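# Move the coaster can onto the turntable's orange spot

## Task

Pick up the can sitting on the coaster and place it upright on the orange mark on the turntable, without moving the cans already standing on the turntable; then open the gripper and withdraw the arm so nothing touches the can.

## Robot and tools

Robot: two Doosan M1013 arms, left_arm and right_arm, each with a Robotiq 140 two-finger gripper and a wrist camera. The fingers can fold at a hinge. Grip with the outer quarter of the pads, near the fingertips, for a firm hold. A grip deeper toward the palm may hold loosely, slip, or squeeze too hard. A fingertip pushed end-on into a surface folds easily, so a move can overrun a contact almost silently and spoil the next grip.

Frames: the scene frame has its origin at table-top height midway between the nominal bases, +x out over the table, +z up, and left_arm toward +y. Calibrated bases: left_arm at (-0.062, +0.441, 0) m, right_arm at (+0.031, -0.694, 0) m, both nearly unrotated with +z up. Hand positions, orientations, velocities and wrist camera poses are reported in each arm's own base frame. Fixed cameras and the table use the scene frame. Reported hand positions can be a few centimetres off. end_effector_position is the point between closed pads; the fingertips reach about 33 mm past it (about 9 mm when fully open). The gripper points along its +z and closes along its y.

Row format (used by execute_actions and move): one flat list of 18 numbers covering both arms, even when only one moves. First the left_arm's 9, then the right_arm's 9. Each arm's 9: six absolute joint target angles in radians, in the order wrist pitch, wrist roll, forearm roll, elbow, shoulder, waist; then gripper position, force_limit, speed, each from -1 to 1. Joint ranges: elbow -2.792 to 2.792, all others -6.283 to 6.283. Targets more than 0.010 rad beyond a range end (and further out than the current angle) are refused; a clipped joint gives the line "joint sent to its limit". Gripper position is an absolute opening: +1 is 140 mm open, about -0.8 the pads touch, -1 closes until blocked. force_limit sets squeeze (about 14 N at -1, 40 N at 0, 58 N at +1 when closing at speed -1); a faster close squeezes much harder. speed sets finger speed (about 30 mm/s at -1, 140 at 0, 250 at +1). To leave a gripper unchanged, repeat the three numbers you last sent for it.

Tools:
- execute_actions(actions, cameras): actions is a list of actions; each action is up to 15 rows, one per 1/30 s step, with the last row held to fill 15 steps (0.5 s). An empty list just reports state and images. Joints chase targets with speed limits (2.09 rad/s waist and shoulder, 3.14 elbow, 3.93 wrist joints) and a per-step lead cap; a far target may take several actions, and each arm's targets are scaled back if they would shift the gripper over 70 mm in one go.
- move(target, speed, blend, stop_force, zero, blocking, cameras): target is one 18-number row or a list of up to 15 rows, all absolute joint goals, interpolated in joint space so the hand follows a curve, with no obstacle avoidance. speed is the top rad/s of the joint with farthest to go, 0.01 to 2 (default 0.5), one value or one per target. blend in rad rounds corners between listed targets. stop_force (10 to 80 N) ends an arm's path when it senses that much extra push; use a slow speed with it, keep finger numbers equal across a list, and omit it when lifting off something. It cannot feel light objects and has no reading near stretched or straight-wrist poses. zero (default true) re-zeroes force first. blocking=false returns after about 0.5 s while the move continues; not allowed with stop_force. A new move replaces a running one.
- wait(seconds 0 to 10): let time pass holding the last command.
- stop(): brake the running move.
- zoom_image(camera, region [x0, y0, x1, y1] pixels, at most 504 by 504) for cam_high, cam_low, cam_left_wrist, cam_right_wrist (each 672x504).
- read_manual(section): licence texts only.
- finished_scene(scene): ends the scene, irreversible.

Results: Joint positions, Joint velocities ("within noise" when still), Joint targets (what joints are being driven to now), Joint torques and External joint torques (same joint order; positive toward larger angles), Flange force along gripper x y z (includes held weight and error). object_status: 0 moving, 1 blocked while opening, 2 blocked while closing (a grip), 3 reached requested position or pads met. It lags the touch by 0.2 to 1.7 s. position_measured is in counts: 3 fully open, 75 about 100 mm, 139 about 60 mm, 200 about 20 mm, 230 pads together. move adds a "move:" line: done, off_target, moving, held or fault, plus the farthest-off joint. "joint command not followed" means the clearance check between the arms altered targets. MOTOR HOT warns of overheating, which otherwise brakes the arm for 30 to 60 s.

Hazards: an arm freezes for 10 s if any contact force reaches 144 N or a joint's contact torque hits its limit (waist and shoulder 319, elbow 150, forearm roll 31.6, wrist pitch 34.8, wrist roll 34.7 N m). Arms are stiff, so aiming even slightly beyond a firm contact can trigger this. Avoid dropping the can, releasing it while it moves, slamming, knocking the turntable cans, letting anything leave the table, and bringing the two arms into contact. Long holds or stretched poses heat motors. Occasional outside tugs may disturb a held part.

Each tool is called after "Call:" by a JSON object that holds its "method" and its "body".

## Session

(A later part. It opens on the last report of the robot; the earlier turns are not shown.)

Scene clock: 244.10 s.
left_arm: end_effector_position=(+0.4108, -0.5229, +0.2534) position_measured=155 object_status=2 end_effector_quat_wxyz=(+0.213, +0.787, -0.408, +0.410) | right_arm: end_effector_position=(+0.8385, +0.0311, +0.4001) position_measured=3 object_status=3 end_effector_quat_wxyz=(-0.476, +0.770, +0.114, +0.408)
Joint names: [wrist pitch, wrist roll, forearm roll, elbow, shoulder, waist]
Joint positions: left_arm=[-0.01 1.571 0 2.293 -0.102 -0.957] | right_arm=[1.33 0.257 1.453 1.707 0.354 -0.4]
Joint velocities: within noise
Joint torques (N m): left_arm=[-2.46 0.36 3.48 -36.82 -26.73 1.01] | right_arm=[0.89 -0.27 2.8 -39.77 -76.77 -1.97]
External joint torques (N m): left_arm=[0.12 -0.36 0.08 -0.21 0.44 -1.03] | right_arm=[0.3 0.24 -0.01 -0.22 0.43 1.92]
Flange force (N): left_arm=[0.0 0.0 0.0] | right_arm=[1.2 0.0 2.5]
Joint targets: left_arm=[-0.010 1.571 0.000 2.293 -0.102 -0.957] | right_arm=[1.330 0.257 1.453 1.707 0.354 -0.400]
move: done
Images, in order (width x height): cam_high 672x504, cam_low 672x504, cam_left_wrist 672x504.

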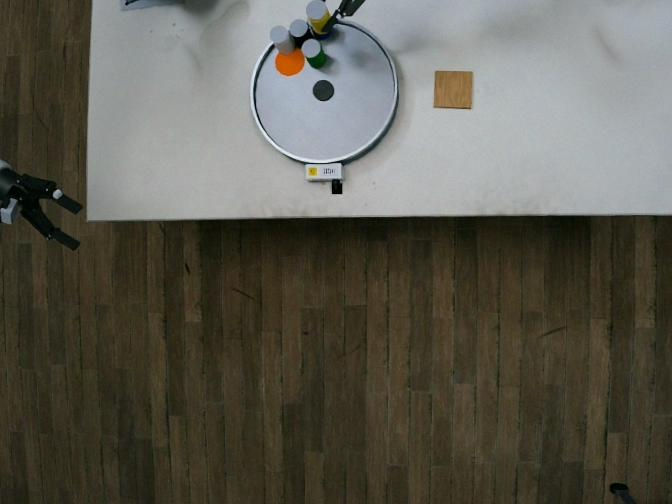

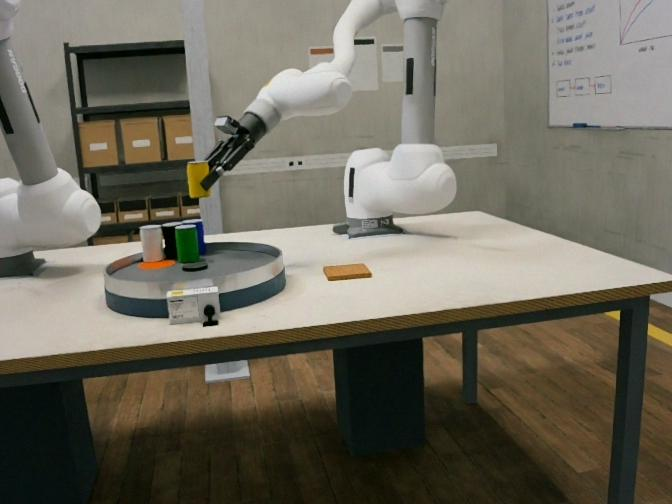

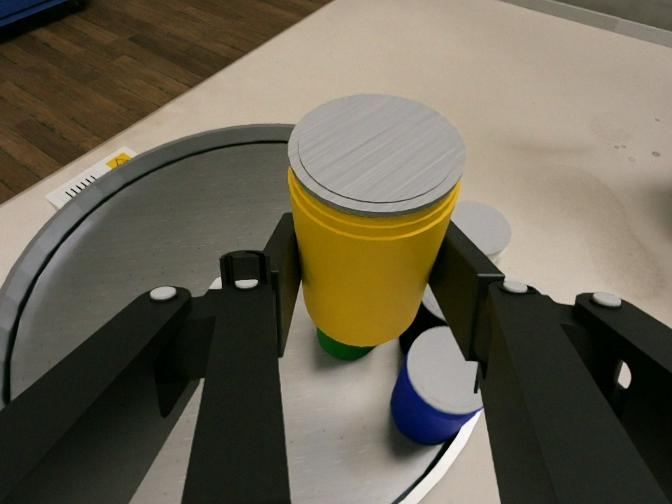

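Call:
{"method": "wait", "body": {"seconds": 0.5, "cameras": ["cam_high","cam_low","cam_left_wrist"]}}

Call:
{"method": "zoom_image", "body": {"camera": "cam_high", "region": [240, 10, 410, 180]}}

Call:
{"method": "wait", "body": {"seconds": 1.5, "cameras": ["cam_high","cam_low","cam_left_wrist"]}}

Call:
{"method": "zoom_image", "body": {"camera": "cam_high", "region": [240, 10, 410, 180]}}

Scene clock: 246.63 s.
left_arm: end_effector_position=(+0.4108, -0.5229, +0.2535) position_measured=155 object_status=2 end_effector_quat_wxyz=(+0.213, +0.787, -0.408, +0.410) | right_arm: end_effector_position=(+0.8385, +0.0311, +0.4001) position_measured=3 object_status=3 end_effector_quat_wxyz=(-0.476, +0.770, +0.114, +0.408)
Joint names: [wrist pitch, wrist roll, forearm roll, elbow, shoulder, waist]
Joint positions: left_arm=[-0.01 1.571 0 2.293 -0.102 -0.957] | right_arm=[1.33 0.257 1.453 1.707 0.354 -0.4]
Joint velocities: within noise
Joint torques (N m): left_arm=[-2.47 0.37 3.48 -37.19 -26.86 0.75] | right_arm=[0.85 -0.36 2.82 -39.73 -76.71 -1.53]
External joint torques (N m): left_arm=[0.13 -0.37 0.09 0.07 0.48 -0.73] | right_arm=[0.33 0.33 -0.03 -0.3 0.61 1.45]
Flange force (N): left_arm=[0.0 0.0 0.0] | right_arm=[1.6 0.5 1.9]
Joint targets: left_arm=[-0.010 1.571 0.000 2.293 -0.102 -0.957] | right_arm=[1.330 0.257 1.453 1.707 0.354 -0.400]
Tool commands: left_gripper/position=-1.0 left_gripper/force_limit=+0.2 left_gripper/speed=+0.0 right_gripper/position=+1.0 right_gripper/force_limit=+1.0 right_gripper/speed=+1.0
wait: 0.50 s; at rest from the start
Images, in order (width x height): cam_high 672x504, cam_low 672x504, cam_left_wrist 672x504.

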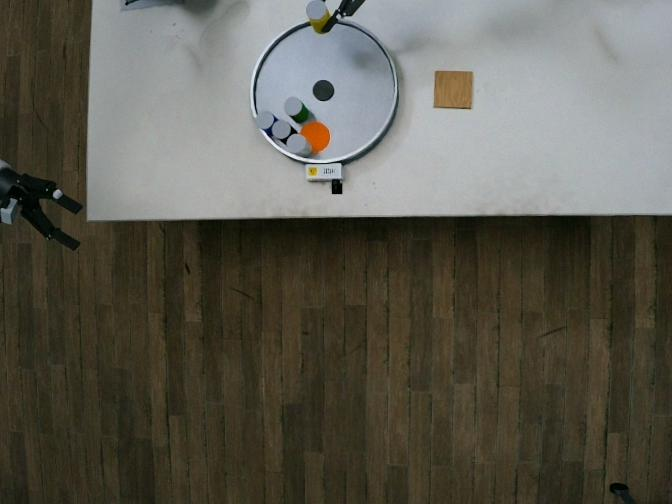

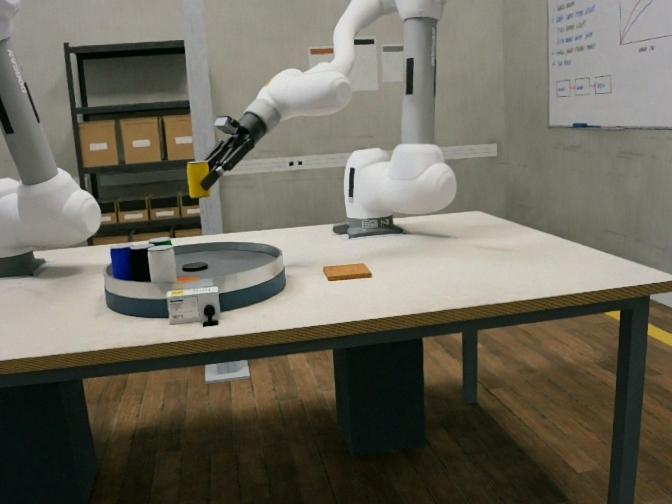

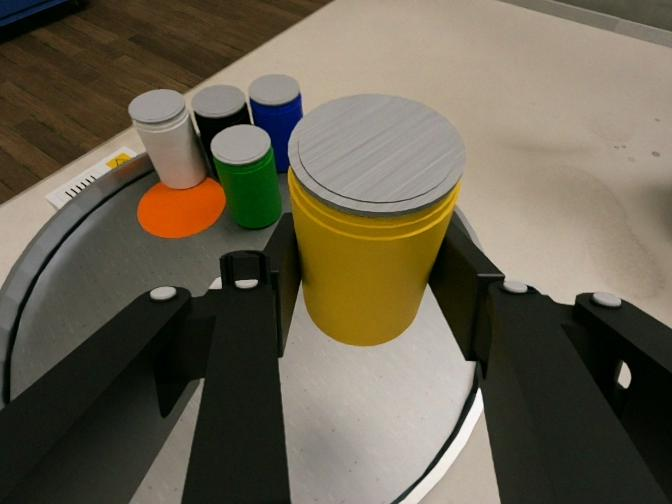

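Scaled by 2.965 from the camera's 672x504 image, which has a finer 960x720 frame.

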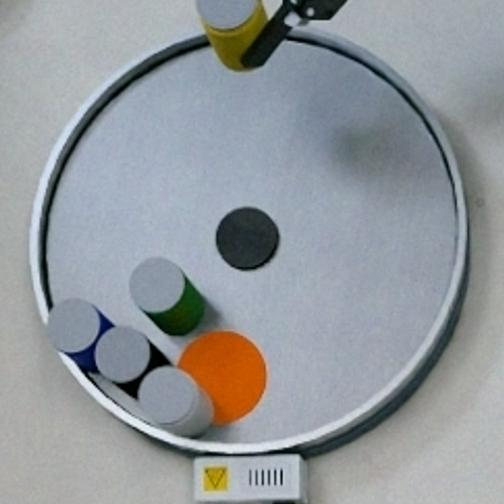

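Scene clock: 248.13 s.
left_arm: end_effector_position=(+0.4108, -0.5229, +0.2535) position_measured=155 object_status=2 end_effector_quat_wxyz=(+0.213, +0.787, -0.408, +0.410) | right_arm: end_effector_position=(+0.8385, +0.0311, +0.4001) position_measured=3 object_status=3 end_effector_quat_wxyz=(-0.476, +0.770, +0.114, +0.408)
Joint names: [wrist pitch, wrist roll, forearm roll, elbow, shoulder, waist]
Joint positions: left_arm=[-0.01 1.571 0 2.293 -0.102 -0.957] | right_arm=[1.33 0.257 1.453 1.707 0.354 -0.4]
Joint velocities: within noise
Joint torques (N m): left_arm=[-2.42 0.35 3.43 -37.29 -26.57 0.74] | right_arm=[0.82 -0.39 2.76 -39.86 -76.84 -2.18]
External joint torques (N m): left_arm=[0.08 -0.35 0.14 0.19 0.44 -0.77] | right_arm=[0.37 0.36 0.03 -0.14 0.47 2.2]
Flange force (N): left_arm=[0.0 0.0 0.0] | right_arm=[1.3 -0.1 2.8]
Joint targets: left_arm=[-0.010 1.571 0.000 2.293 -0.102 -0.957] | right_arm=[1.330 0.257 1.453 1.707 0.354 -0.400]
Tool commands: left_gripper/position=-1.0 left_gripper/force_limit=+0.2 left_gripper/speed=+0.0 right_gripper/position=+1.0 right_gripper/force_limit=+1.0 right_gripper/speed=+1.0
wait: 1.50 s; at rest by 0.17 s
Images, in order (width x height): cam_high 672x504, cam_low 672x504, cam_left_wrist 672x504.

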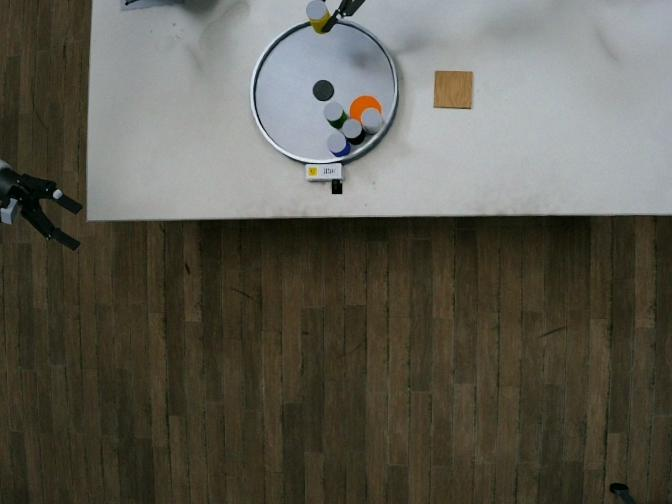

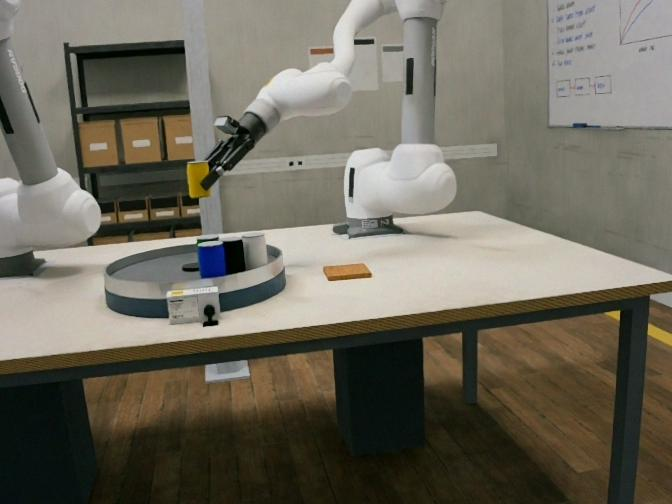

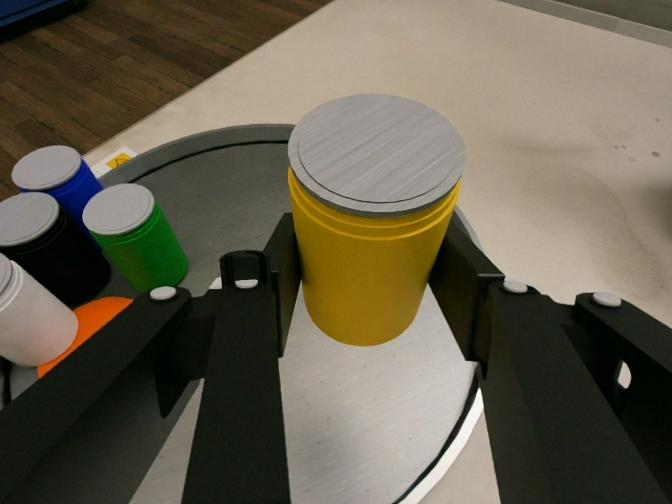

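Scaled by 2.965 from the camera's 672x504 image, which has a finer 960x720 frame.

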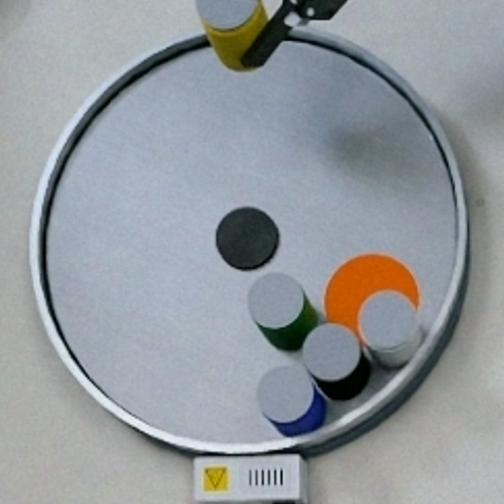

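Call:
{"method": "move", "body": {"target": [[-0.2022,1.5708,0,2.60963,-0.22577,-0.6,-1,0.2,0,1.33,0.257,1.453,1.707,0.354,-0.4,1,1,1],[-0.63,1.5708,0,2.708,0.10385,-0.6,-1,0.2,0,1.33,0.257,1.453,1.707,0.354,-0.4,1,1,1],[-0.63677,1.5708,0,2.70871,0.10972,-0.6,-1,0.2,0,1.33,0.257,1.453,1.707,0.354,-0.4,1,1,1]], "speed": [0.5,0.35,0.05], "blend": [0.06,0.004,0], "cameras": ["cam_left_wrist","cam_high","cam_low"]}}

Scene clock: 262.80 s.
left_arm: end_effector_position=(+0.4468, -0.2639, +0.0480) position_measured=155 object_status=2 end_effector_quat_wxyz=(+0.136, +0.847, -0.262, +0.441) | right_arm: end_effector_position=(+0.8385, +0.0311, +0.4001) position_measured=3 object_status=3 end_effector_quat_wxyz=(-0.476, +0.770, +0.114, +0.408)
Joint names: [wrist pitch, wrist roll, forearm roll, elbow, shoulder, waist]
Joint positions: left_arm=[-0.637 1.571 0 2.709 0.11 -0.6] | right_arm=[1.33 0.257 1.453 1.707 0.354 -0.4]
Joint velocities: within noise
Joint torques (N m): left_arm=[-2.44 0.33 1.28 -16.03 -27.85 0.69] | right_arm=[0.87 -0.33 2.78 -39.86 -76.91 -1.37]
External joint torques (N m): left_arm=[0.1 -0.33 0.11 0.11 0.53 -0.7] | right_arm=[0.32 0.3 0.02 -0.3 0.13 1.43]
Flange force (N): left_arm=[0.0 0.0 0.0] | right_arm=[1.3 -0.2 1.7]
Joint targets: left_arm=[-0.637 1.571 0.000 2.709 0.110 -0.600] | right_arm=[1.330 0.257 1.453 1.707 0.354 -0.400]
move: done; blend cut to 0.0034 rad at target 2
Images, in order (width x height): cam_high 672x504, cam_low 672x504, cam_left_wrist 672x504.

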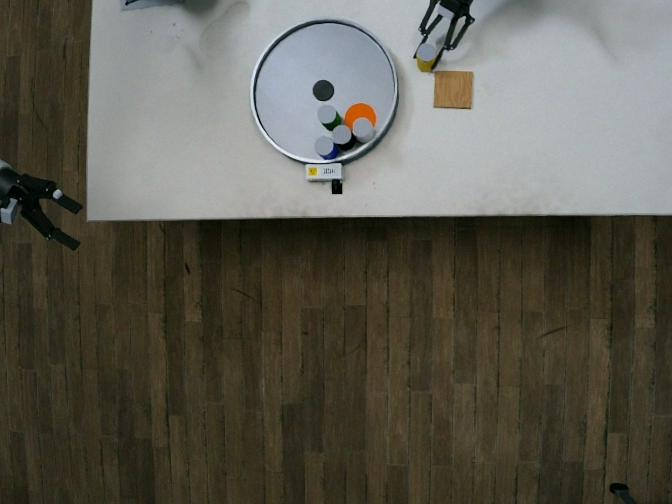

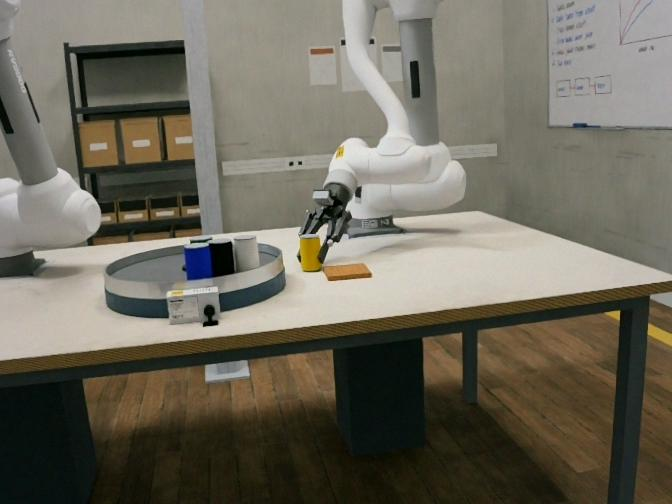

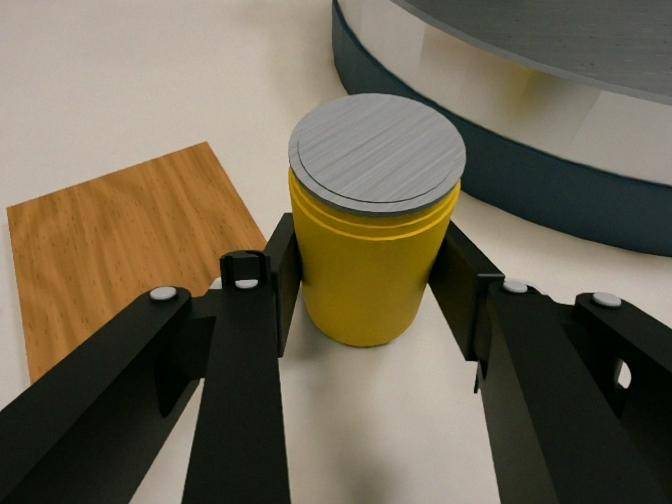

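Call:
{"method": "move", "body": {"target": [[-0.63677,1.5708,0,2.70871,0.10972,-0.6,0.4,0.2,-0.6,1.33,0.257,1.453,1.707,0.354,-0.4,1,1,1],[-0.2022,1.5708,0,2.60963,-0.22577,-0.6,0.4,0.2,-0.6,1.33,0.257,1.453,1.707,0.354,-0.4,1,1,1]], "speed": [0.1,0.35], "cameras": ["cam_left_wrist","cam_high"]}}

Call:
{"method": "zoom_image", "body": {"camera": "cam_high", "region": [240, 10, 410, 180]}}

Scene clock: 265.83 s.
left_arm: end_effector_position=(+0.4468, -0.2639, +0.1600) position_measured=78 object_status=3 end_effector_quat_wxyz=(+0.136, +0.847, -0.262, +0.441) | right_arm: end_effector_position=(+0.8385, +0.0311, +0.4001) position_measured=3 object_status=3 end_effector_quat_wxyz=(-0.476, +0.770, +0.114, +0.408)
Joint names: [wrist pitch, wrist roll, forearm roll, elbow, shoulder, waist]
Joint positions: left_arm=[-0.202 1.571 0 2.61 -0.226 -0.6] | right_arm=[1.33 0.257 1.453 1.707 0.354 -0.4]
Joint velocities: within noise
Joint torques (N m): left_arm=[-1.97 0.33 2.91 -30.57 -6.83 0.47] | right_arm=[0.91 -0.3 2.82 -39.57 -76.96 -1.77]
External joint torques (N m): left_arm=[-0.35 -0.33 0.09 -1 -1.34 -0.43] | right_arm=[0.27 0.27 -0.04 -0.38 1.04 1.73]
Flange force (N): left_arm=[0.0 0.0 0.0] | right_arm=[1.9 1.1 2.5]
Joint targets: left_arm=[-0.202 1.571 0.000 2.610 -0.226 -0.600] | right_arm=[1.330 0.257 1.453 1.707 0.354 -0.400]
move: done
Images, in order (width x height): cam_high 672x504, cam_left_wrist 672x504.

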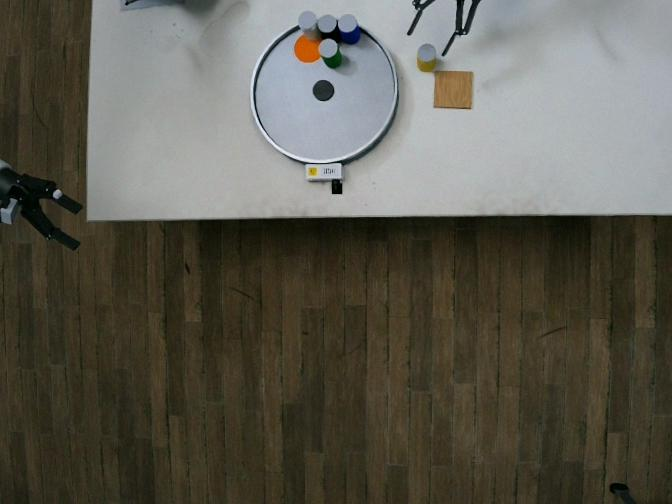

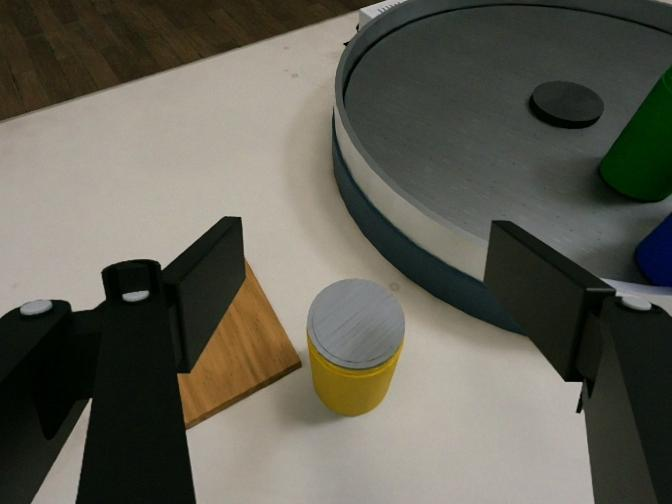

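Scaled by 2.965 from the camera's 672x504 image, which has a finer 960x720 frame.

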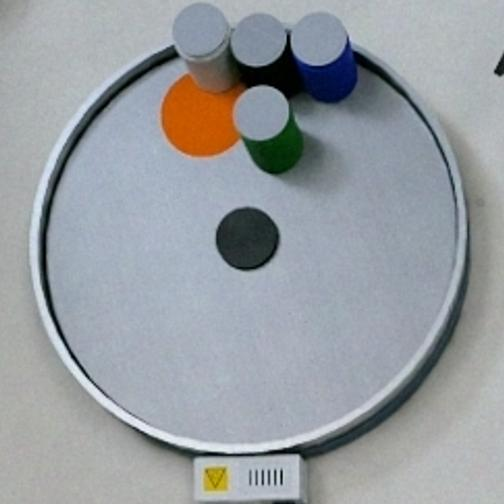

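Call:
{"method": "move", "body": {"target": [0.06904,1.5708,0,2.32207,-0.20945,-0.8,0.4,0.2,-0.6,1.33,0.257,1.453,1.707,0.354,-0.4,1,1,1], "speed": 0.4, "cameras": []}}

Call:
{"method": "wait", "body": {"seconds": 0.5, "cameras": ["cam_left_wrist"]}}

Call:
{"method": "wait", "body": {"seconds": 0.9, "cameras": ["cam_left_wrist"]}}

Call:
{"method": "wait", "body": {"seconds": 0.9, "cameras": ["cam_left_wrist"]}}

Call:
{"method": "wait", "body": {"seconds": 0.9, "cameras": ["cam_left_wrist"]}}

Scene clock: 267.70 s.
left_arm: end_effector_position=(+0.4584, -0.4224, +0.2799) position_measured=78 object_status=3 end_effector_quat_wxyz=(+0.180, +0.817, -0.345, +0.425) | right_arm: end_effector_position=(+0.8385, +0.0311, +0.4001) position_measured=3 object_status=3 end_effector_quat_wxyz=(-0.476, +0.770, +0.114, +0.408)
Joint names: [wrist pitch, wrist roll, forearm roll, elbow, shoulder, waist]
Joint positions: left_arm=[0.069 1.571 0 2.322 -0.209 -0.8] | right_arm=[1.33 0.257 1.453 1.707 0.354 -0.4]
Joint velocities: within noise
Joint torques (N m): left_arm=[-1.93 0.36 3.69 -38.21 -15.98 0.5] | right_arm=[0.9 -0.34 2.82 -39.61 -76.51 -1.76]
External joint torques (N m): left_arm=[-0.37 -0.36 0.04 -0.46 -0.78 -0.53] | right_arm=[0.31 0.31 -0.02 -0.59 -0.76 1.85]
Flange force (N): left_arm=[0.0 0.0 0.0] | right_arm=[1.6 -1.4 1.9]
Joint targets: left_arm=[0.069 1.571 0.000 2.322 -0.209 -0.800] | right_arm=[1.330 0.257 1.453 1.707 0.354 -0.400]
move: done
No camera images: "cameras" was empty.

Scene clock: 268.20 s.
left_arm: end_effector_position=(+0.4584, -0.4225, +0.2800) position_measured=78 object_status=3 end_effector_quat_wxyz=(+0.180, +0.817, -0.345, +0.425) | right_arm: end_effector_position=(+0.8385, +0.0311, +0.4001) position_measured=3 object_status=3 end_effector_quat_wxyz=(-0.476, +0.770, +0.114, +0.408)
Joint names: [wrist pitch, wrist roll, forearm roll, elbow, shoulder, waist]
Joint positions: left_arm=[0.069 1.571 0 2.322 -0.209 -0.8] | right_arm=[1.33 0.257 1.453 1.707 0.354 -0.4]
Joint velocities: within noise
Joint torques (N m): left_arm=[-1.95 0.35 3.62 -37.95 -15.58 0.55] | right_arm=[0.9 -0.31 2.83 -39.73 -76.95 -1.72]
External joint torques (N m): left_arm=[-0.37 -0.35 0.14 -0.91 -1.3 -0.57] | right_arm=[0.29 0.28 -0.03 -0.36 0.27 1.72]
Flange force (N): left_arm=[0.0 0.0 0.0] | right_arm=[1.5 0.0 2.1]
Joint targets: left_arm=[0.069 1.571 0.000 2.322 -0.209 -0.800] | right_arm=[1.330 0.257 1.453 1.707 0.354 -0.400]
Tool commands: left_gripper/position=+0.4 left_gripper/force_limit=+0.2 left_gripper/speed=-0.6 right_gripper/position=+1.0 right_gripper/force_limit=+1.0 right_gripper/speed=+1.0
wait: 0.50 s; at rest by 0.17 s
Images, in order (width x height): cam_left_wrist 672x504.

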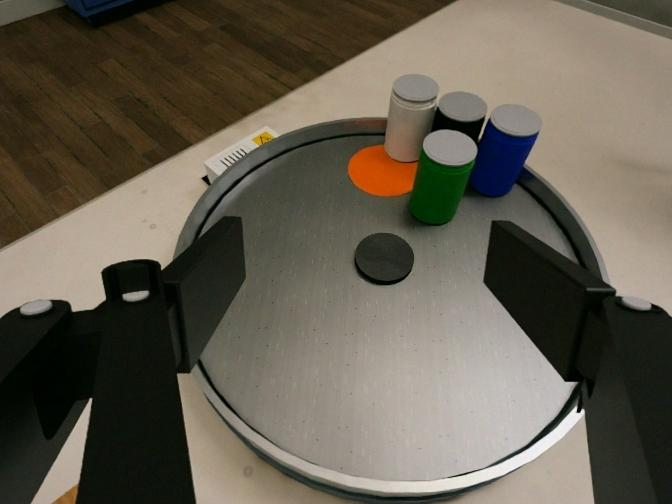

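Scene clock: 269.10 s.
left_arm: end_effector_position=(+0.4584, -0.4225, +0.2800) position_measured=78 object_status=3 end_effector_quat_wxyz=(+0.180, +0.817, -0.345, +0.425) | right_arm: end_effector_position=(+0.8385, +0.0311, +0.4001) position_measured=3 object_status=3 end_effector_quat_wxyz=(-0.476, +0.770, +0.114, +0.408)
Joint names: [wrist pitch, wrist roll, forearm roll, elbow, shoulder, waist]
Joint positions: left_arm=[0.069 1.571 0 2.322 -0.209 -0.8] | right_arm=[1.33 0.257 1.453 1.707 0.354 -0.4]
Joint velocities: within noise
Joint torques (N m): left_arm=[-1.9 0.36 3.68 -37.81 -15.89 0.62] | right_arm=[0.88 -0.29 2.8 -39.93 -77.02 -1.79]
External joint torques (N m): left_arm=[-0.41 -0.36 0.07 -0.93 -0.84 -0.66] | right_arm=[0.31 0.26 0 -0.11 0.38 1.71]
Flange force (N): left_arm=[0.0 0.0 0.0] | right_arm=[1.0 -0.1 2.1]
Joint targets: left_arm=[0.069 1.571 0.000 2.322 -0.209 -0.800] | right_arm=[1.330 0.257 1.453 1.707 0.354 -0.400]
Tool commands: left_gripper/position=+0.4 left_gripper/force_limit=+0.2 left_gripper/speed=-0.6 right_gripper/position=+1.0 right_gripper/force_limit=+1.0 right_gripper/speed=+1.0
wait: 0.90 s; at rest by 0.17 s
Images, in order (width x height): cam_left_wrist 672x504.

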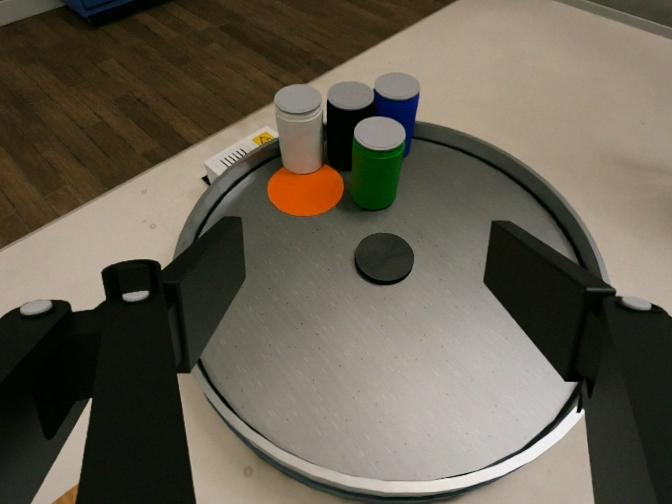

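Scene clock: 270.00 s.
left_arm: end_effector_position=(+0.4584, -0.4225, +0.2800) position_measured=78 object_status=3 end_effector_quat_wxyz=(+0.180, +0.817, -0.345, +0.425) | right_arm: end_effector_position=(+0.8385, +0.0311, +0.4001) position_measured=3 object_status=3 end_effector_quat_wxyz=(-0.476, +0.770, +0.114, +0.408)
Joint names: [wrist pitch, wrist roll, forearm roll, elbow, shoulder, waist]
Joint positions: left_arm=[0.069 1.571 0 2.322 -0.209 -0.8] | right_arm=[1.33 0.257 1.453 1.707 0.354 -0.4]
Joint velocities: within noise
Joint torques (N m): left_arm=[-1.94 0.38 3.7 -37.87 -16.12 0.51] | right_arm=[0.87 -0.32 2.79 -39.98 -76.19 -1.69]
External joint torques (N m): left_arm=[-0.37 -0.38 0.05 -0.95 -0.92 -0.47] | right_arm=[0.32 0.29 0.02 -0.23 -0.48 1.75]
Flange force (N): left_arm=[0.0 0.0 0.0] | right_arm=[1.0 -1.3 1.8]
Joint targets: left_arm=[0.069 1.571 0.000 2.322 -0.209 -0.800] | right_arm=[1.330 0.257 1.453 1.707 0.354 -0.400]
Tool commands: left_gripper/position=+0.4 left_gripper/force_limit=+0.2 left_gripper/speed=-0.6 right_gripper/position=+1.0 right_gripper/force_limit=+1.0 right_gripper/speed=+1.0
wait: 0.90 s; at rest by 0.17 s
Images, in order (width x height): cam_left_wrist 672x504.

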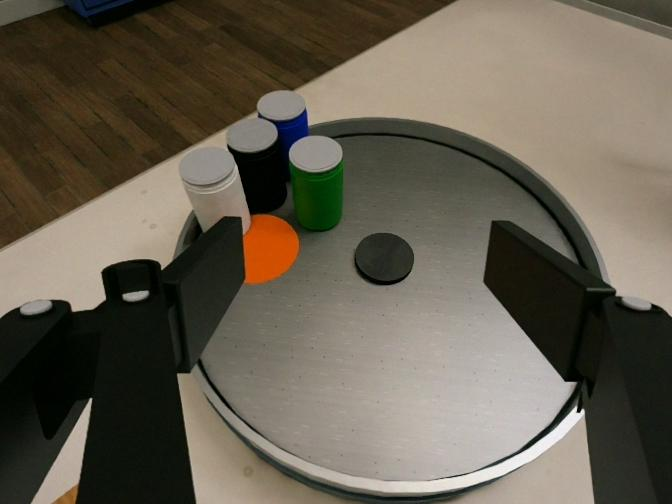

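Scene clock: 270.90 s.
left_arm: end_effector_position=(+0.4584, -0.4225, +0.2800) position_measured=78 object_status=3 end_effector_quat_wxyz=(+0.180, +0.817, -0.345, +0.425) | right_arm: end_effector_position=(+0.8385, +0.0311, +0.4001) position_measured=3 object_status=3 end_effector_quat_wxyz=(-0.476, +0.770, +0.114, +0.408)
Joint names: [wrist pitch, wrist roll, forearm roll, elbow, shoulder, waist]
Joint positions: left_arm=[0.069 1.571 0 2.322 -0.209 -0.8] | right_arm=[1.33 0.257 1.453 1.707 0.354 -0.4]
Joint velocities: within noise
Joint torques (N m): left_arm=[-1.93 0.36 3.66 -37.67 -15.94 0.33] | right_arm=[0.85 -0.31 2.81 -39.83 -76.66 -1.74]
External joint torques (N m): left_arm=[-0.39 -0.36 0.1 -1.23 -1.19 -0.34] | right_arm=[0.32 0.28 -0.02 -0.16 0.76 1.66]
Flange force (N): left_arm=[0.0 0.0 0.0] | right_arm=[1.3 0.6 2.2]
Joint targets: left_arm=[0.069 1.571 0.000 2.322 -0.209 -0.800] | right_arm=[1.330 0.257 1.453 1.707 0.354 -0.400]
Tool commands: left_gripper/position=+0.4 left_gripper/force_limit=+0.2 left_gripper/speed=-0.6 right_gripper/position=+1.0 right_gripper/force_limit=+1.0 right_gripper/speed=+1.0
wait: 0.90 s; at rest by 0.17 s
Images, in order (width x height): cam_left_wrist 672x504.

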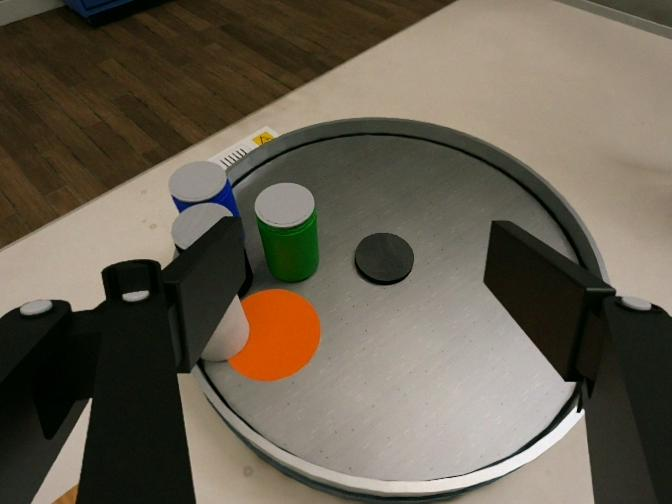

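Call:
{"method": "move", "body": {"target": [1.27684,1.5708,0,1.56292,0.30183,-0.74617,0.4,0.2,-0.6,1.33,0.257,1.453,1.707,0.354,-0.4,1,1,1], "speed": 0.8, "cameras": ["cam_left_wrist"]}}

Call:
{"method": "move", "body": {"target": [1.27684,1.5708,0,1.56292,0.30183,-0.74617,0.4,0.2,-0.6,1.33,0.347,1.453,1.707,0.354,-0.4,1,1,1], "speed": 0.01, "blocking": false, "cameras": ["cam_left_wrist"]}}

Scene clock: 288.30 s.
left_arm: end_effector_position=(+0.5516, -0.4630, +0.2500) position_measured=78 object_status=3 end_effector_quat_wxyz=(+0.000, +0.931, -0.364, +0.000) | right_arm: end_effector_position=(+0.8385, +0.0311, +0.4001) position_measured=3 object_status=3 end_effector_quat_wxyz=(-0.476, +0.770, +0.114, +0.408)
Joint names: [wrist pitch, wrist roll, forearm roll, elbow, shoulder, waist]
Joint positions: left_arm=[1.277 1.571 0 1.563 0.302 -0.746] | right_arm=[1.33 0.257 1.453 1.707 0.354 -0.4]
Joint velocities: within noise
Joint torques (N m): left_arm=[0.25 0.4 4.08 -39.73 -73.38 0.67] | right_arm=[0.9 -0.28 2.81 -39.82 -77.06 -1.87]
External joint torques (N m): left_arm=[-0.31 -0.4 0.1 -1.15 1.37 -0.78] | right_arm=[0.28 0.25 -0.02 -0.25 0.63 1.88]
Flange force (N): left_arm=[4.3 1.4 -0.3] | right_arm=[1.4 0.4 2.5]
Joint targets: left_arm=[1.277 1.571 0.000 1.563 0.302 -0.746] | right_arm=[1.330 0.257 1.453 1.707 0.354 -0.400]
move: done
Images, in order (width x height): cam_left_wrist 672x504.

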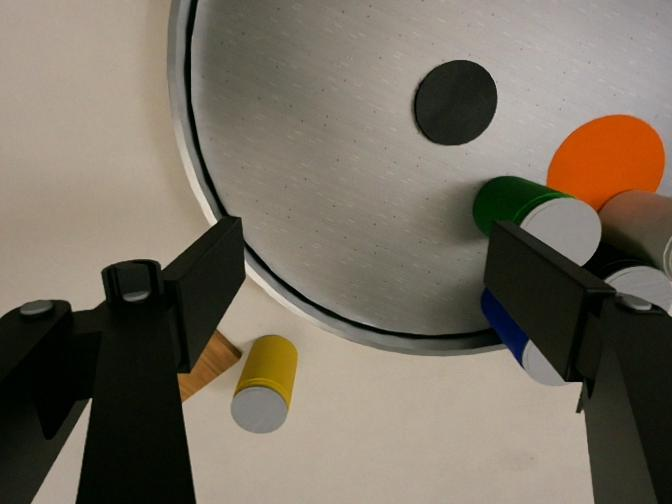

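Scene clock: 288.80 s.
left_arm: end_effector_position=(+0.5516, -0.4630, +0.2500) position_measured=78 object_status=3 end_effector_quat_wxyz=(+0.000, +0.931, -0.364, +0.000) | right_arm: end_effector_position=(+0.8385, +0.0311, +0.4001) position_measured=3 object_status=3 end_effector_quat_wxyz=(-0.477, +0.771, +0.112, +0.407) end_effector_velocity=(+0.000, +0.000, +0.001) end_effector_angular_velocity=(+0.005, +0.007, -0.002)
Joint names: [wrist pitch, wrist roll, forearm roll, elbow, shoulder, waist]
Joint positions: left_arm=[1.277 1.571 0 1.563 0.302 -0.746] | right_arm=[1.33 0.262 1.453 1.707 0.354 -0.4]
Joint velocities: left_arm=[within noise] | right_arm=[0 0.01 0 -0.001 -0.001 0]
Joint torques (N m): left_arm=[0.28 0.37 4.07 -39.77 -72.57 0.65] | right_arm=[0.85 -0.28 2.8 -39.6 -76.99 -1.17]
External joint torques (N m): left_arm=[-0.35 -0.37 0.12 -1.1 0.71 -0.74] | right_arm=[0.34 0.25 -0.01 -0.37 0.7 1.09]
Flange force (N): left_arm=[3.2 1.4 -0.4] | right_arm=[1.6 0.9 1.5]
Joint targets: left_arm=[1.277 1.571 0.000 1.563 0.302 -0.746] | right_arm=[1.330 0.262 1.453 1.707 0.354 -0.400]
Tool commands: left_gripper/position=+0.4 left_gripper/force_limit=+0.2 left_gripper/speed=-0.6 right_gripper/position=+1.0 right_gripper/force_limit=+1.0 right_gripper/speed=+1.0
move: running; right_arm: the wrist roll is farthest, 0.085 rad from its target
Images, in order (width x height): cam_left_wrist 672x504.

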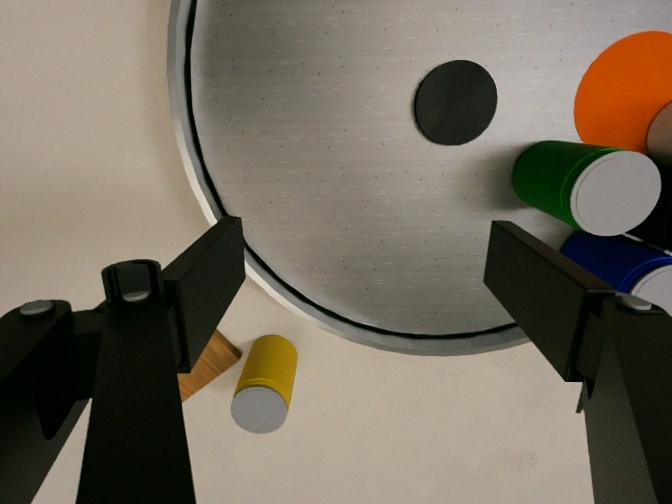

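Call:
{"method": "wait", "body": {"seconds": 10, "cameras": []}}

Call:
{"method": "wait", "body": {"seconds": 3.8, "cameras": []}}

Call:
{"method": "move", "body": {"target": [[1.18083,1.5708,0,1.66187,0.29889,-0.77267,0.4,0.2,-0.6,1.33,0.347,1.453,1.707,0.354,-0.4,1,1,1],[1.07053,1.5708,0,1.74906,0.322,-0.80714,0.4,0.2,-0.6,1.33,0.347,1.453,1.707,0.354,-0.4,1,1,1],[1.03023,1.5708,0,1.77705,0.33431,-0.8327,0.4,0.2,-0.6,1.33,0.347,1.453,1.707,0.354,-0.4,1,1,1],[1.02678,1.5708,0,1.77879,0.33602,-0.85868,0.4,0.2,-0.6,1.33,0.347,1.453,1.707,0.354,-0.4,1,1,1],[1.02919,1.5708,0,1.77077,0.34163,-0.88366,0.4,0.2,-0.6,1.33,0.347,1.453,1.707,0.354,-0.4,1,1,1],[1.034,1.5708,0,1.75506,0.35253,-0.90625,0.4,0.2,-0.6,1.33,0.347,1.453,1.707,0.354,-0.4,1,1,1],[1.27684,1.5708,0,1.56292,0.30183,-0.94009,0.4,0.2,-0.6,1.33,0.347,1.453,1.707,0.354,-0.4,1,1,1]], "speed": [0.279,0.311,0.17,0.11,0.1055,0.0954,0.5], "blend": [0.025,0.02,0.012,0.01,0.01,0.01,0], "blocking": false, "cameras": []}}

Call:
{"method": "wait", "body": {"seconds": 0.62, "cameras": ["cam_left_wrist"]}}

Call:
{"method": "move", "body": {"target": [[1.02919,1.5708,0,1.77077,0.34163,-0.88366,-1,0.2,0,1.33,0.347,1.453,1.707,0.354,-0.4,1,1,1],[1.034,1.5708,0,1.75506,0.35253,-0.90625,-1,0.2,0,1.33,0.347,1.453,1.707,0.354,-0.4,1,1,1],[1.03913,1.5708,0,1.73863,0.36383,-0.92092,-1,0.2,0,1.33,0.347,1.453,1.707,0.354,-0.4,1,1,1],[1.27684,1.5708,0,1.56292,0.30183,-0.94009,-1,0.2,0,1.33,0.347,1.453,1.707,0.354,-0.4,1,1,1]], "speed": [0.107,0.0954,0.0926,0.45], "blend": [0.01,0.01,0.01,0], "blocking": false, "cameras": ["cam_left_wrist"]}}

Call:
{"method": "wait", "body": {"seconds": 1.6, "cameras": ["cam_left_wrist"]}}

Call:
{"method": "move", "body": {"target": [1.27684,1.5708,0,1.56292,0.30183,-0.94009,-1,0.2,0,1.33,0.257,1.453,1.707,0.354,-0.4,1,1,1], "speed": 0.01, "blocking": false, "cameras": ["cam_left_wrist","cam_high"]}}

Scene clock: 297.53 s.
left_arm: end_effector_position=(+0.5516, -0.4630, +0.2500) position_measured=78 object_status=3 end_effector_quat_wxyz=(+0.000, +0.931, -0.364, +0.000) | right_arm: end_effector_position=(+0.8385, +0.0311, +0.4001) position_measured=3 object_status=3 end_effector_quat_wxyz=(-0.494, +0.775, +0.079, +0.386)
Joint names: [wrist pitch, wrist roll, forearm roll, elbow, shoulder, waist]
Joint positions: left_arm=[1.277 1.571 0 1.563 0.302 -0.746] | right_arm=[1.33 0.347 1.453 1.707 0.354 -0.4]
Joint velocities: within noise
Joint torques (N m): left_arm=[0.26 0.37 4.14 -39.74 -72.5 0.7] | right_arm=[0.86 -0.29 2.84 -39.66 -76.43 -1.69]
External joint torques (N m): left_arm=[-0.32 -0.37 0.05 -1.15 0.41 -0.73] | right_arm=[0.33 0.26 -0.04 -0.45 -0.18 1.72]
Flange force (N): left_arm=[2.8 1.4 -0.7] | right_arm=[1.4 -0.7 1.9]
Joint targets: left_arm=[1.277 1.571 0.000 1.563 0.302 -0.746] | right_arm=[1.330 0.347 1.453 1.707 0.354 -0.400]
Tool commands: left_gripper/position=+0.4 left_gripper/force_limit=+0.2 left_gripper/speed=-0.6 right_gripper/position=+1.0 right_gripper/force_limit=+1.0 right_gripper/speed=+1.0
earlier move: done
wait: 7.13 of 10 s (the move ended)
No camera images: "cameras" was empty.

Scene clock: 301.33 s.
left_arm: end_effector_position=(+0.5516, -0.4630, +0.2500) position_measured=78 object_status=3 end_effector_quat_wxyz=(+0.000, +0.931, -0.364, +0.000) | right_arm: end_effector_position=(+0.8385, +0.0311, +0.4001) position_measured=3 object_status=3 end_effector_quat_wxyz=(-0.494, +0.775, +0.079, +0.386)
Joint names: [wrist pitch, wrist roll, forearm roll, elbow, shoulder, waist]
Joint positions: left_arm=[1.277 1.571 0 1.563 0.302 -0.746] | right_arm=[1.33 0.347 1.453 1.707 0.354 -0.4]
Joint velocities: within noise
Joint torques (N m): left_arm=[0.25 0.38 4.12 -39.78 -72.19 0.74] | right_arm=[0.89 -0.28 2.74 -39.84 -76.65 -1.88]
External joint torques (N m): left_arm=[-0.31 -0.39 0.06 -1.01 0.37 -0.72] | right_arm=[0.3 0.25 0.06 -0.36 -0.18 1.9]
Flange force (N): left_arm=[2.5 1.4 -0.6] | right_arm=[1.2 -0.9 2.2]
Joint targets: left_arm=[1.277 1.571 0.000 1.563 0.302 -0.746] | right_arm=[1.330 0.347 1.453 1.707 0.354 -0.400]
Tool commands: left_gripper/position=+0.4 left_gripper/force_limit=+0.2 left_gripper/speed=-0.6 right_gripper/position=+1.0 right_gripper/force_limit=+1.0 right_gripper/speed=+1.0
wait: 3.80 s; at rest by 0.17 s
No camera images: "cameras" was empty.

Scene clock: 301.83 s.
left_arm: end_effector_position=(+0.5215, -0.4655, +0.1907) position_measured=78 object_status=3 end_effector_quat_wxyz=(+0.000, +0.925, -0.379, +0.000) end_effector_velocity=(-0.070, -0.022, -0.168) end_effector_angular_velocity=(+0.005, +0.005, -0.093) | right_arm: end_effector_position=(+0.8385, +0.0311, +0.4001) position_measured=3 object_status=3 end_effector_quat_wxyz=(-0.494, +0.775, +0.079, +0.386)
Joint names: [wrist pitch, wrist roll, forearm roll, elbow, shoulder, waist]
Joint positions: left_arm=[1.163 1.571 0 1.675 0.302 -0.778] | right_arm=[1.33 0.347 1.453 1.707 0.354 -0.4]
Joint velocities: left_arm=[-0.301 0 0 0.252 0.056 -0.093] | right_arm=[within noise]
Joint torques (N m): left_arm=[0.3 0.37 3.97 -38.61 -68.88 -1.02] | right_arm=[0.84 -0.29 2.77 -39.87 -76.65 -1.28]
External joint torques (N m): left_arm=[-0.43 -0.37 0.06 -0.97 0.1 0.21] | right_arm=[0.36 0.25 0.03 -0.29 -0.31 1.33]
Flange force (N): left_arm=[1.9 0.1 -0.2] | right_arm=[1.0 -0.9 1.3]
Joint targets: left_arm=[1.146 1.571 0.000 1.690 0.306 -0.784] | right_arm=[1.330 0.347 1.453 1.707 0.354 -0.400]
Tool commands: left_gripper/position=+0.4 left_gripper/force_limit=+0.2 left_gripper/speed=-0.6 right_gripper/position=+1.0 right_gripper/force_limit=+1.0 right_gripper/speed=+1.0
move: running; path passed 1 of 7 targets; left_arm: the waist is farthest, 0.162 rad from its target
No camera images: "cameras" was empty.

Scene clock: 302.47 s.
left_arm: end_effector_position=(+0.4800, -0.4868, +0.1173) position_measured=78 object_status=3 end_effector_quat_wxyz=(+0.000, +0.913, -0.409, +0.000) end_effector_velocity=(-0.052, -0.052, -0.011) end_effector_angular_velocity=(-0.002, -0.001, -0.107) | right_arm: end_effector_position=(+0.8385, +0.0311, +0.4001) position_measured=3 object_status=3 end_effector_quat_wxyz=(-0.494, +0.775, +0.079, +0.386)
Joint names: [wrist pitch, wrist roll, forearm roll, elbow, shoulder, waist]
Joint positions: left_arm=[1.029 1.571 0 1.778 0.335 -0.843] | right_arm=[1.33 0.347 1.453 1.707 0.354 -0.4]
Joint velocities: left_arm=[-0.021 0 0 0.01 0.009 -0.108] | right_arm=[within noise]
Joint torques (N m): left_arm=[0.25 0.39 3.71 -36.96 -72.41 2.68] | right_arm=[0.88 -0.3 2.77 -39.87 -76.53 -1.6]
External joint torques (N m): left_arm=[-0.31 -0.39 0.09 -0.17 0.56 -2.95] | right_arm=[0.29 0.26 0 0.08 0.68 1.56]
Flange force (N): left_arm=[1.0 4.8 0.9] | right_arm=[0.7 0.2 2.0]
Joint targets: left_arm=[1.028 1.571 0.000 1.778 0.335 -0.849] | right_arm=[1.330 0.347 1.453 1.707 0.354 -0.400]
Tool commands: left_gripper/position=+0.4 left_gripper/force_limit=+0.2 left_gripper/speed=-0.6 right_gripper/position=+1.0 right_gripper/force_limit=+1.0 right_gripper/speed=+1.0
earlier move: running; path passed 3 of 7 targets; left_arm: the wrist pitch is farthest, 0.248 rad from its target
wait: 0.63 s; no rest
Images, in order (width x height): cam_left_wrist 672x504.

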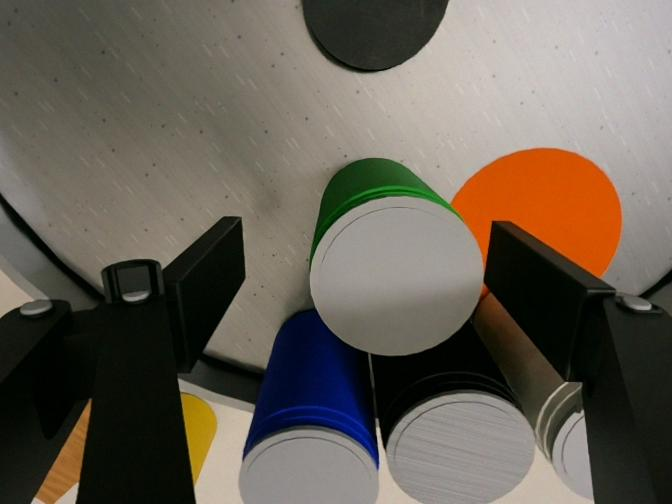

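Scene clock: 302.97 s.
left_arm: end_effector_position=(+0.4589, -0.5174, +0.1160) position_measured=154 object_status=0 end_effector_quat_wxyz=(+0.000, +0.901, -0.433, +0.000) end_effector_velocity=(-0.029, -0.070, +0.000) end_effector_angular_velocity=(+0.000, +0.000, -0.096) | right_arm: end_effector_position=(+0.8385, +0.0311, +0.4001) position_measured=3 object_status=3 end_effector_quat_wxyz=(-0.494, +0.775, +0.079, +0.386)
Joint names: [wrist pitch, wrist roll, forearm roll, elbow, shoulder, waist]
Joint positions: left_arm=[1.032 1.571 0 1.763 0.347 -0.895] | right_arm=[1.33 0.347 1.453 1.707 0.354 -0.4]
Joint velocities: left_arm=[0.02 0 0 -0.066 0.046 -0.096] | right_arm=[within noise]
Joint torques (N m): left_arm=[-0.29 0.36 3.77 -33.87 -68.31 0.76] | right_arm=[0.83 -0.29 2.77 -39.64 -76.87 -1.73]
External joint torques (N m): left_arm=[0.22 -0.36 0 -2.94 -4.17 -0.72] | right_arm=[0.35 0.25 0.02 -0.52 0.5 1.77]
Flange force (N): left_arm=[0.2 1.5 -6.5] | right_arm=[1.9 0.3 2.3]
Joint targets: left_arm=[1.033 1.571 0.000 1.759 0.350 -0.901] | right_arm=[1.330 0.347 1.453 1.707 0.354 -0.400]
Tool commands: left_gripper/position=-1.0 left_gripper/force_limit=+0.2 left_gripper/speed=+0.0 right_gripper/position=+1.0 right_gripper/force_limit=+1.0 right_gripper/speed=+1.0
earlier move: replaced; path passed 3 of 7 targets
move: running; path passed 1 of 4 targets; blend cut to 0.0082 rad at target 2, 0.0082 rad at target 3; left_arm: the wrist pitch is farthest, 0.245 rad from its target
Images, in order (width x height): cam_left_wrist 672x504.

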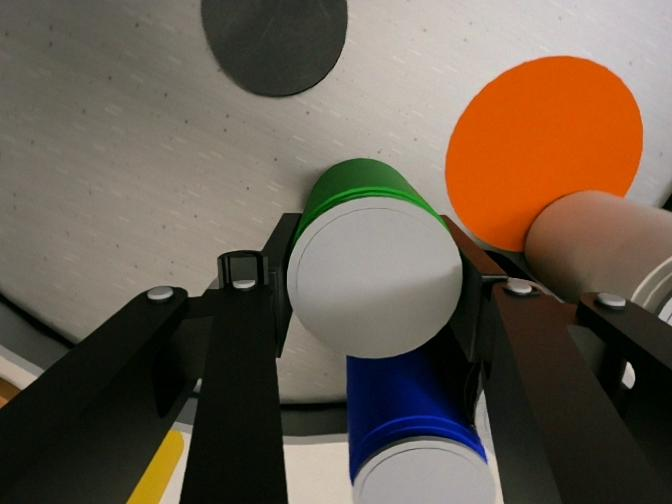

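Scene clock: 304.07 s.
left_arm: end_effector_position=(+0.4521, -0.5606, +0.2500) position_measured=154 object_status=2 end_effector_quat_wxyz=(+0.000, +0.892, -0.453, +0.000) | right_arm: end_effector_position=(+0.8385, +0.0311, +0.4001) position_measured=3 object_status=3 end_effector_quat_wxyz=(-0.494, +0.775, +0.079, +0.386)
Joint names: [wrist pitch, wrist roll, forearm roll, elbow, shoulder, waist]
Joint positions: left_arm=[1.277 1.571 0 1.563 0.302 -0.94] | right_arm=[1.33 0.347 1.453 1.707 0.354 -0.4]
Joint velocities: within noise
Joint torques (N m): left_arm=[0.3 0.38 4.08 -40.71 -73.99 0.65] | right_arm=[0.89 -0.34 2.83 -39.73 -76.71 -1.47]
External joint torques (N m): left_arm=[-0.35 -0.38 0.1 -0.13 1.75 -0.65] | right_arm=[0.29 0.3 -0.04 -0.28 0.47 1.45]
Flange force (N): left_arm=[2.8 1.3 1.3] | right_arm=[1.5 0.2 1.8]
Joint targets: left_arm=[1.277 1.571 0.000 1.563 0.302 -0.940] | right_arm=[1.330 0.347 1.453 1.707 0.354 -0.400]
Tool commands: left_gripper/position=-1.0 left_gripper/force_limit=+0.2 left_gripper/speed=+0.0 right_gripper/position=+1.0 right_gripper/force_limit=+1.0 right_gripper/speed=+1.0
earlier move: done; blend cut to 0.0082 rad at target 2, 0.0082 rad at target 3
wait: 1.10 of 1.6 s (the move ended)
Images, in order (width x height): cam_left_wrist 672x504.

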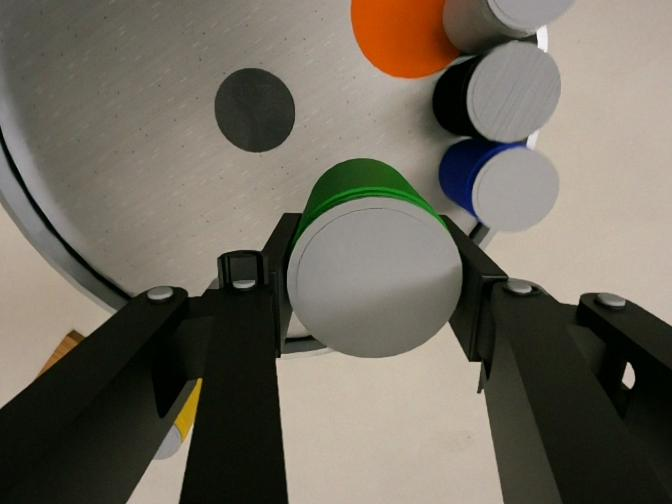

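Scene clock: 304.57 s.
left_arm: end_effector_position=(+0.4521, -0.5606, +0.2500) position_measured=154 object_status=2 end_effector_quat_wxyz=(+0.000, +0.892, -0.453, +0.000) | right_arm: end_effector_position=(+0.8385, +0.0311, +0.4001) position_measured=3 object_status=3 end_effector_quat_wxyz=(-0.493, +0.775, +0.081, +0.387) end_effector_velocity=(+0.000, +0.000, +0.001) end_effector_angular_velocity=(-0.005, -0.009, +0.004)
Joint names: [wrist pitch, wrist roll, forearm roll, elbow, shoulder, waist]
Joint positions: left_arm=[1.277 1.571 0 1.563 0.302 -0.94] | right_arm=[1.33 0.343 1.453 1.707 0.354 -0.4]
Joint velocities: left_arm=[within noise] | right_arm=[0.002 -0.01 0 -0.001 0 0]
Joint torques (N m): left_arm=[0.26 0.4 4.1 -40.66 -73.96 0.79] | right_arm=[0.89 -0.32 2.79 -39.74 -76.94 -1.66]
External joint torques (N m): left_arm=[-0.31 -0.4 0.09 -0.22 1.64 -0.7] | right_arm=[0.29 0.29 0.01 -0.33 0.6 1.6]
Flange force (N): left_arm=[2.8 1.4 1.0] | right_arm=[1.6 0.3 2.1]
Joint targets: left_arm=[1.277 1.571 0.000 1.563 0.302 -0.940] | right_arm=[1.330 0.342 1.453 1.707 0.354 -0.400]
Tool commands: left_gripper/position=-1.0 left_gripper/force_limit=+0.2 left_gripper/speed=+0.0 right_gripper/position=+1.0 right_gripper/force_limit=+1.0 right_gripper/speed=+1.0
move: running; right_arm: the wrist roll is farthest, 0.086 rad from its target
Images, in order (width x height): cam_high 672x504, cam_left_wrist 672x504.

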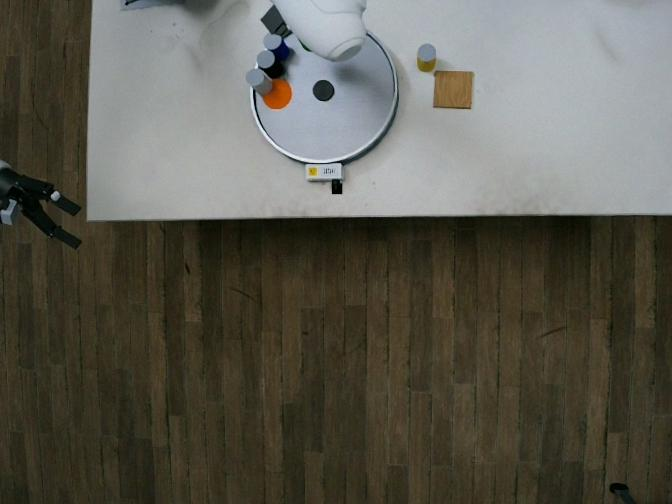

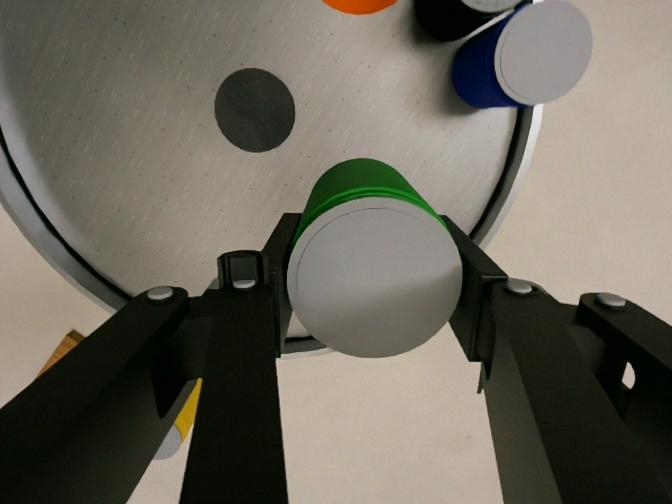

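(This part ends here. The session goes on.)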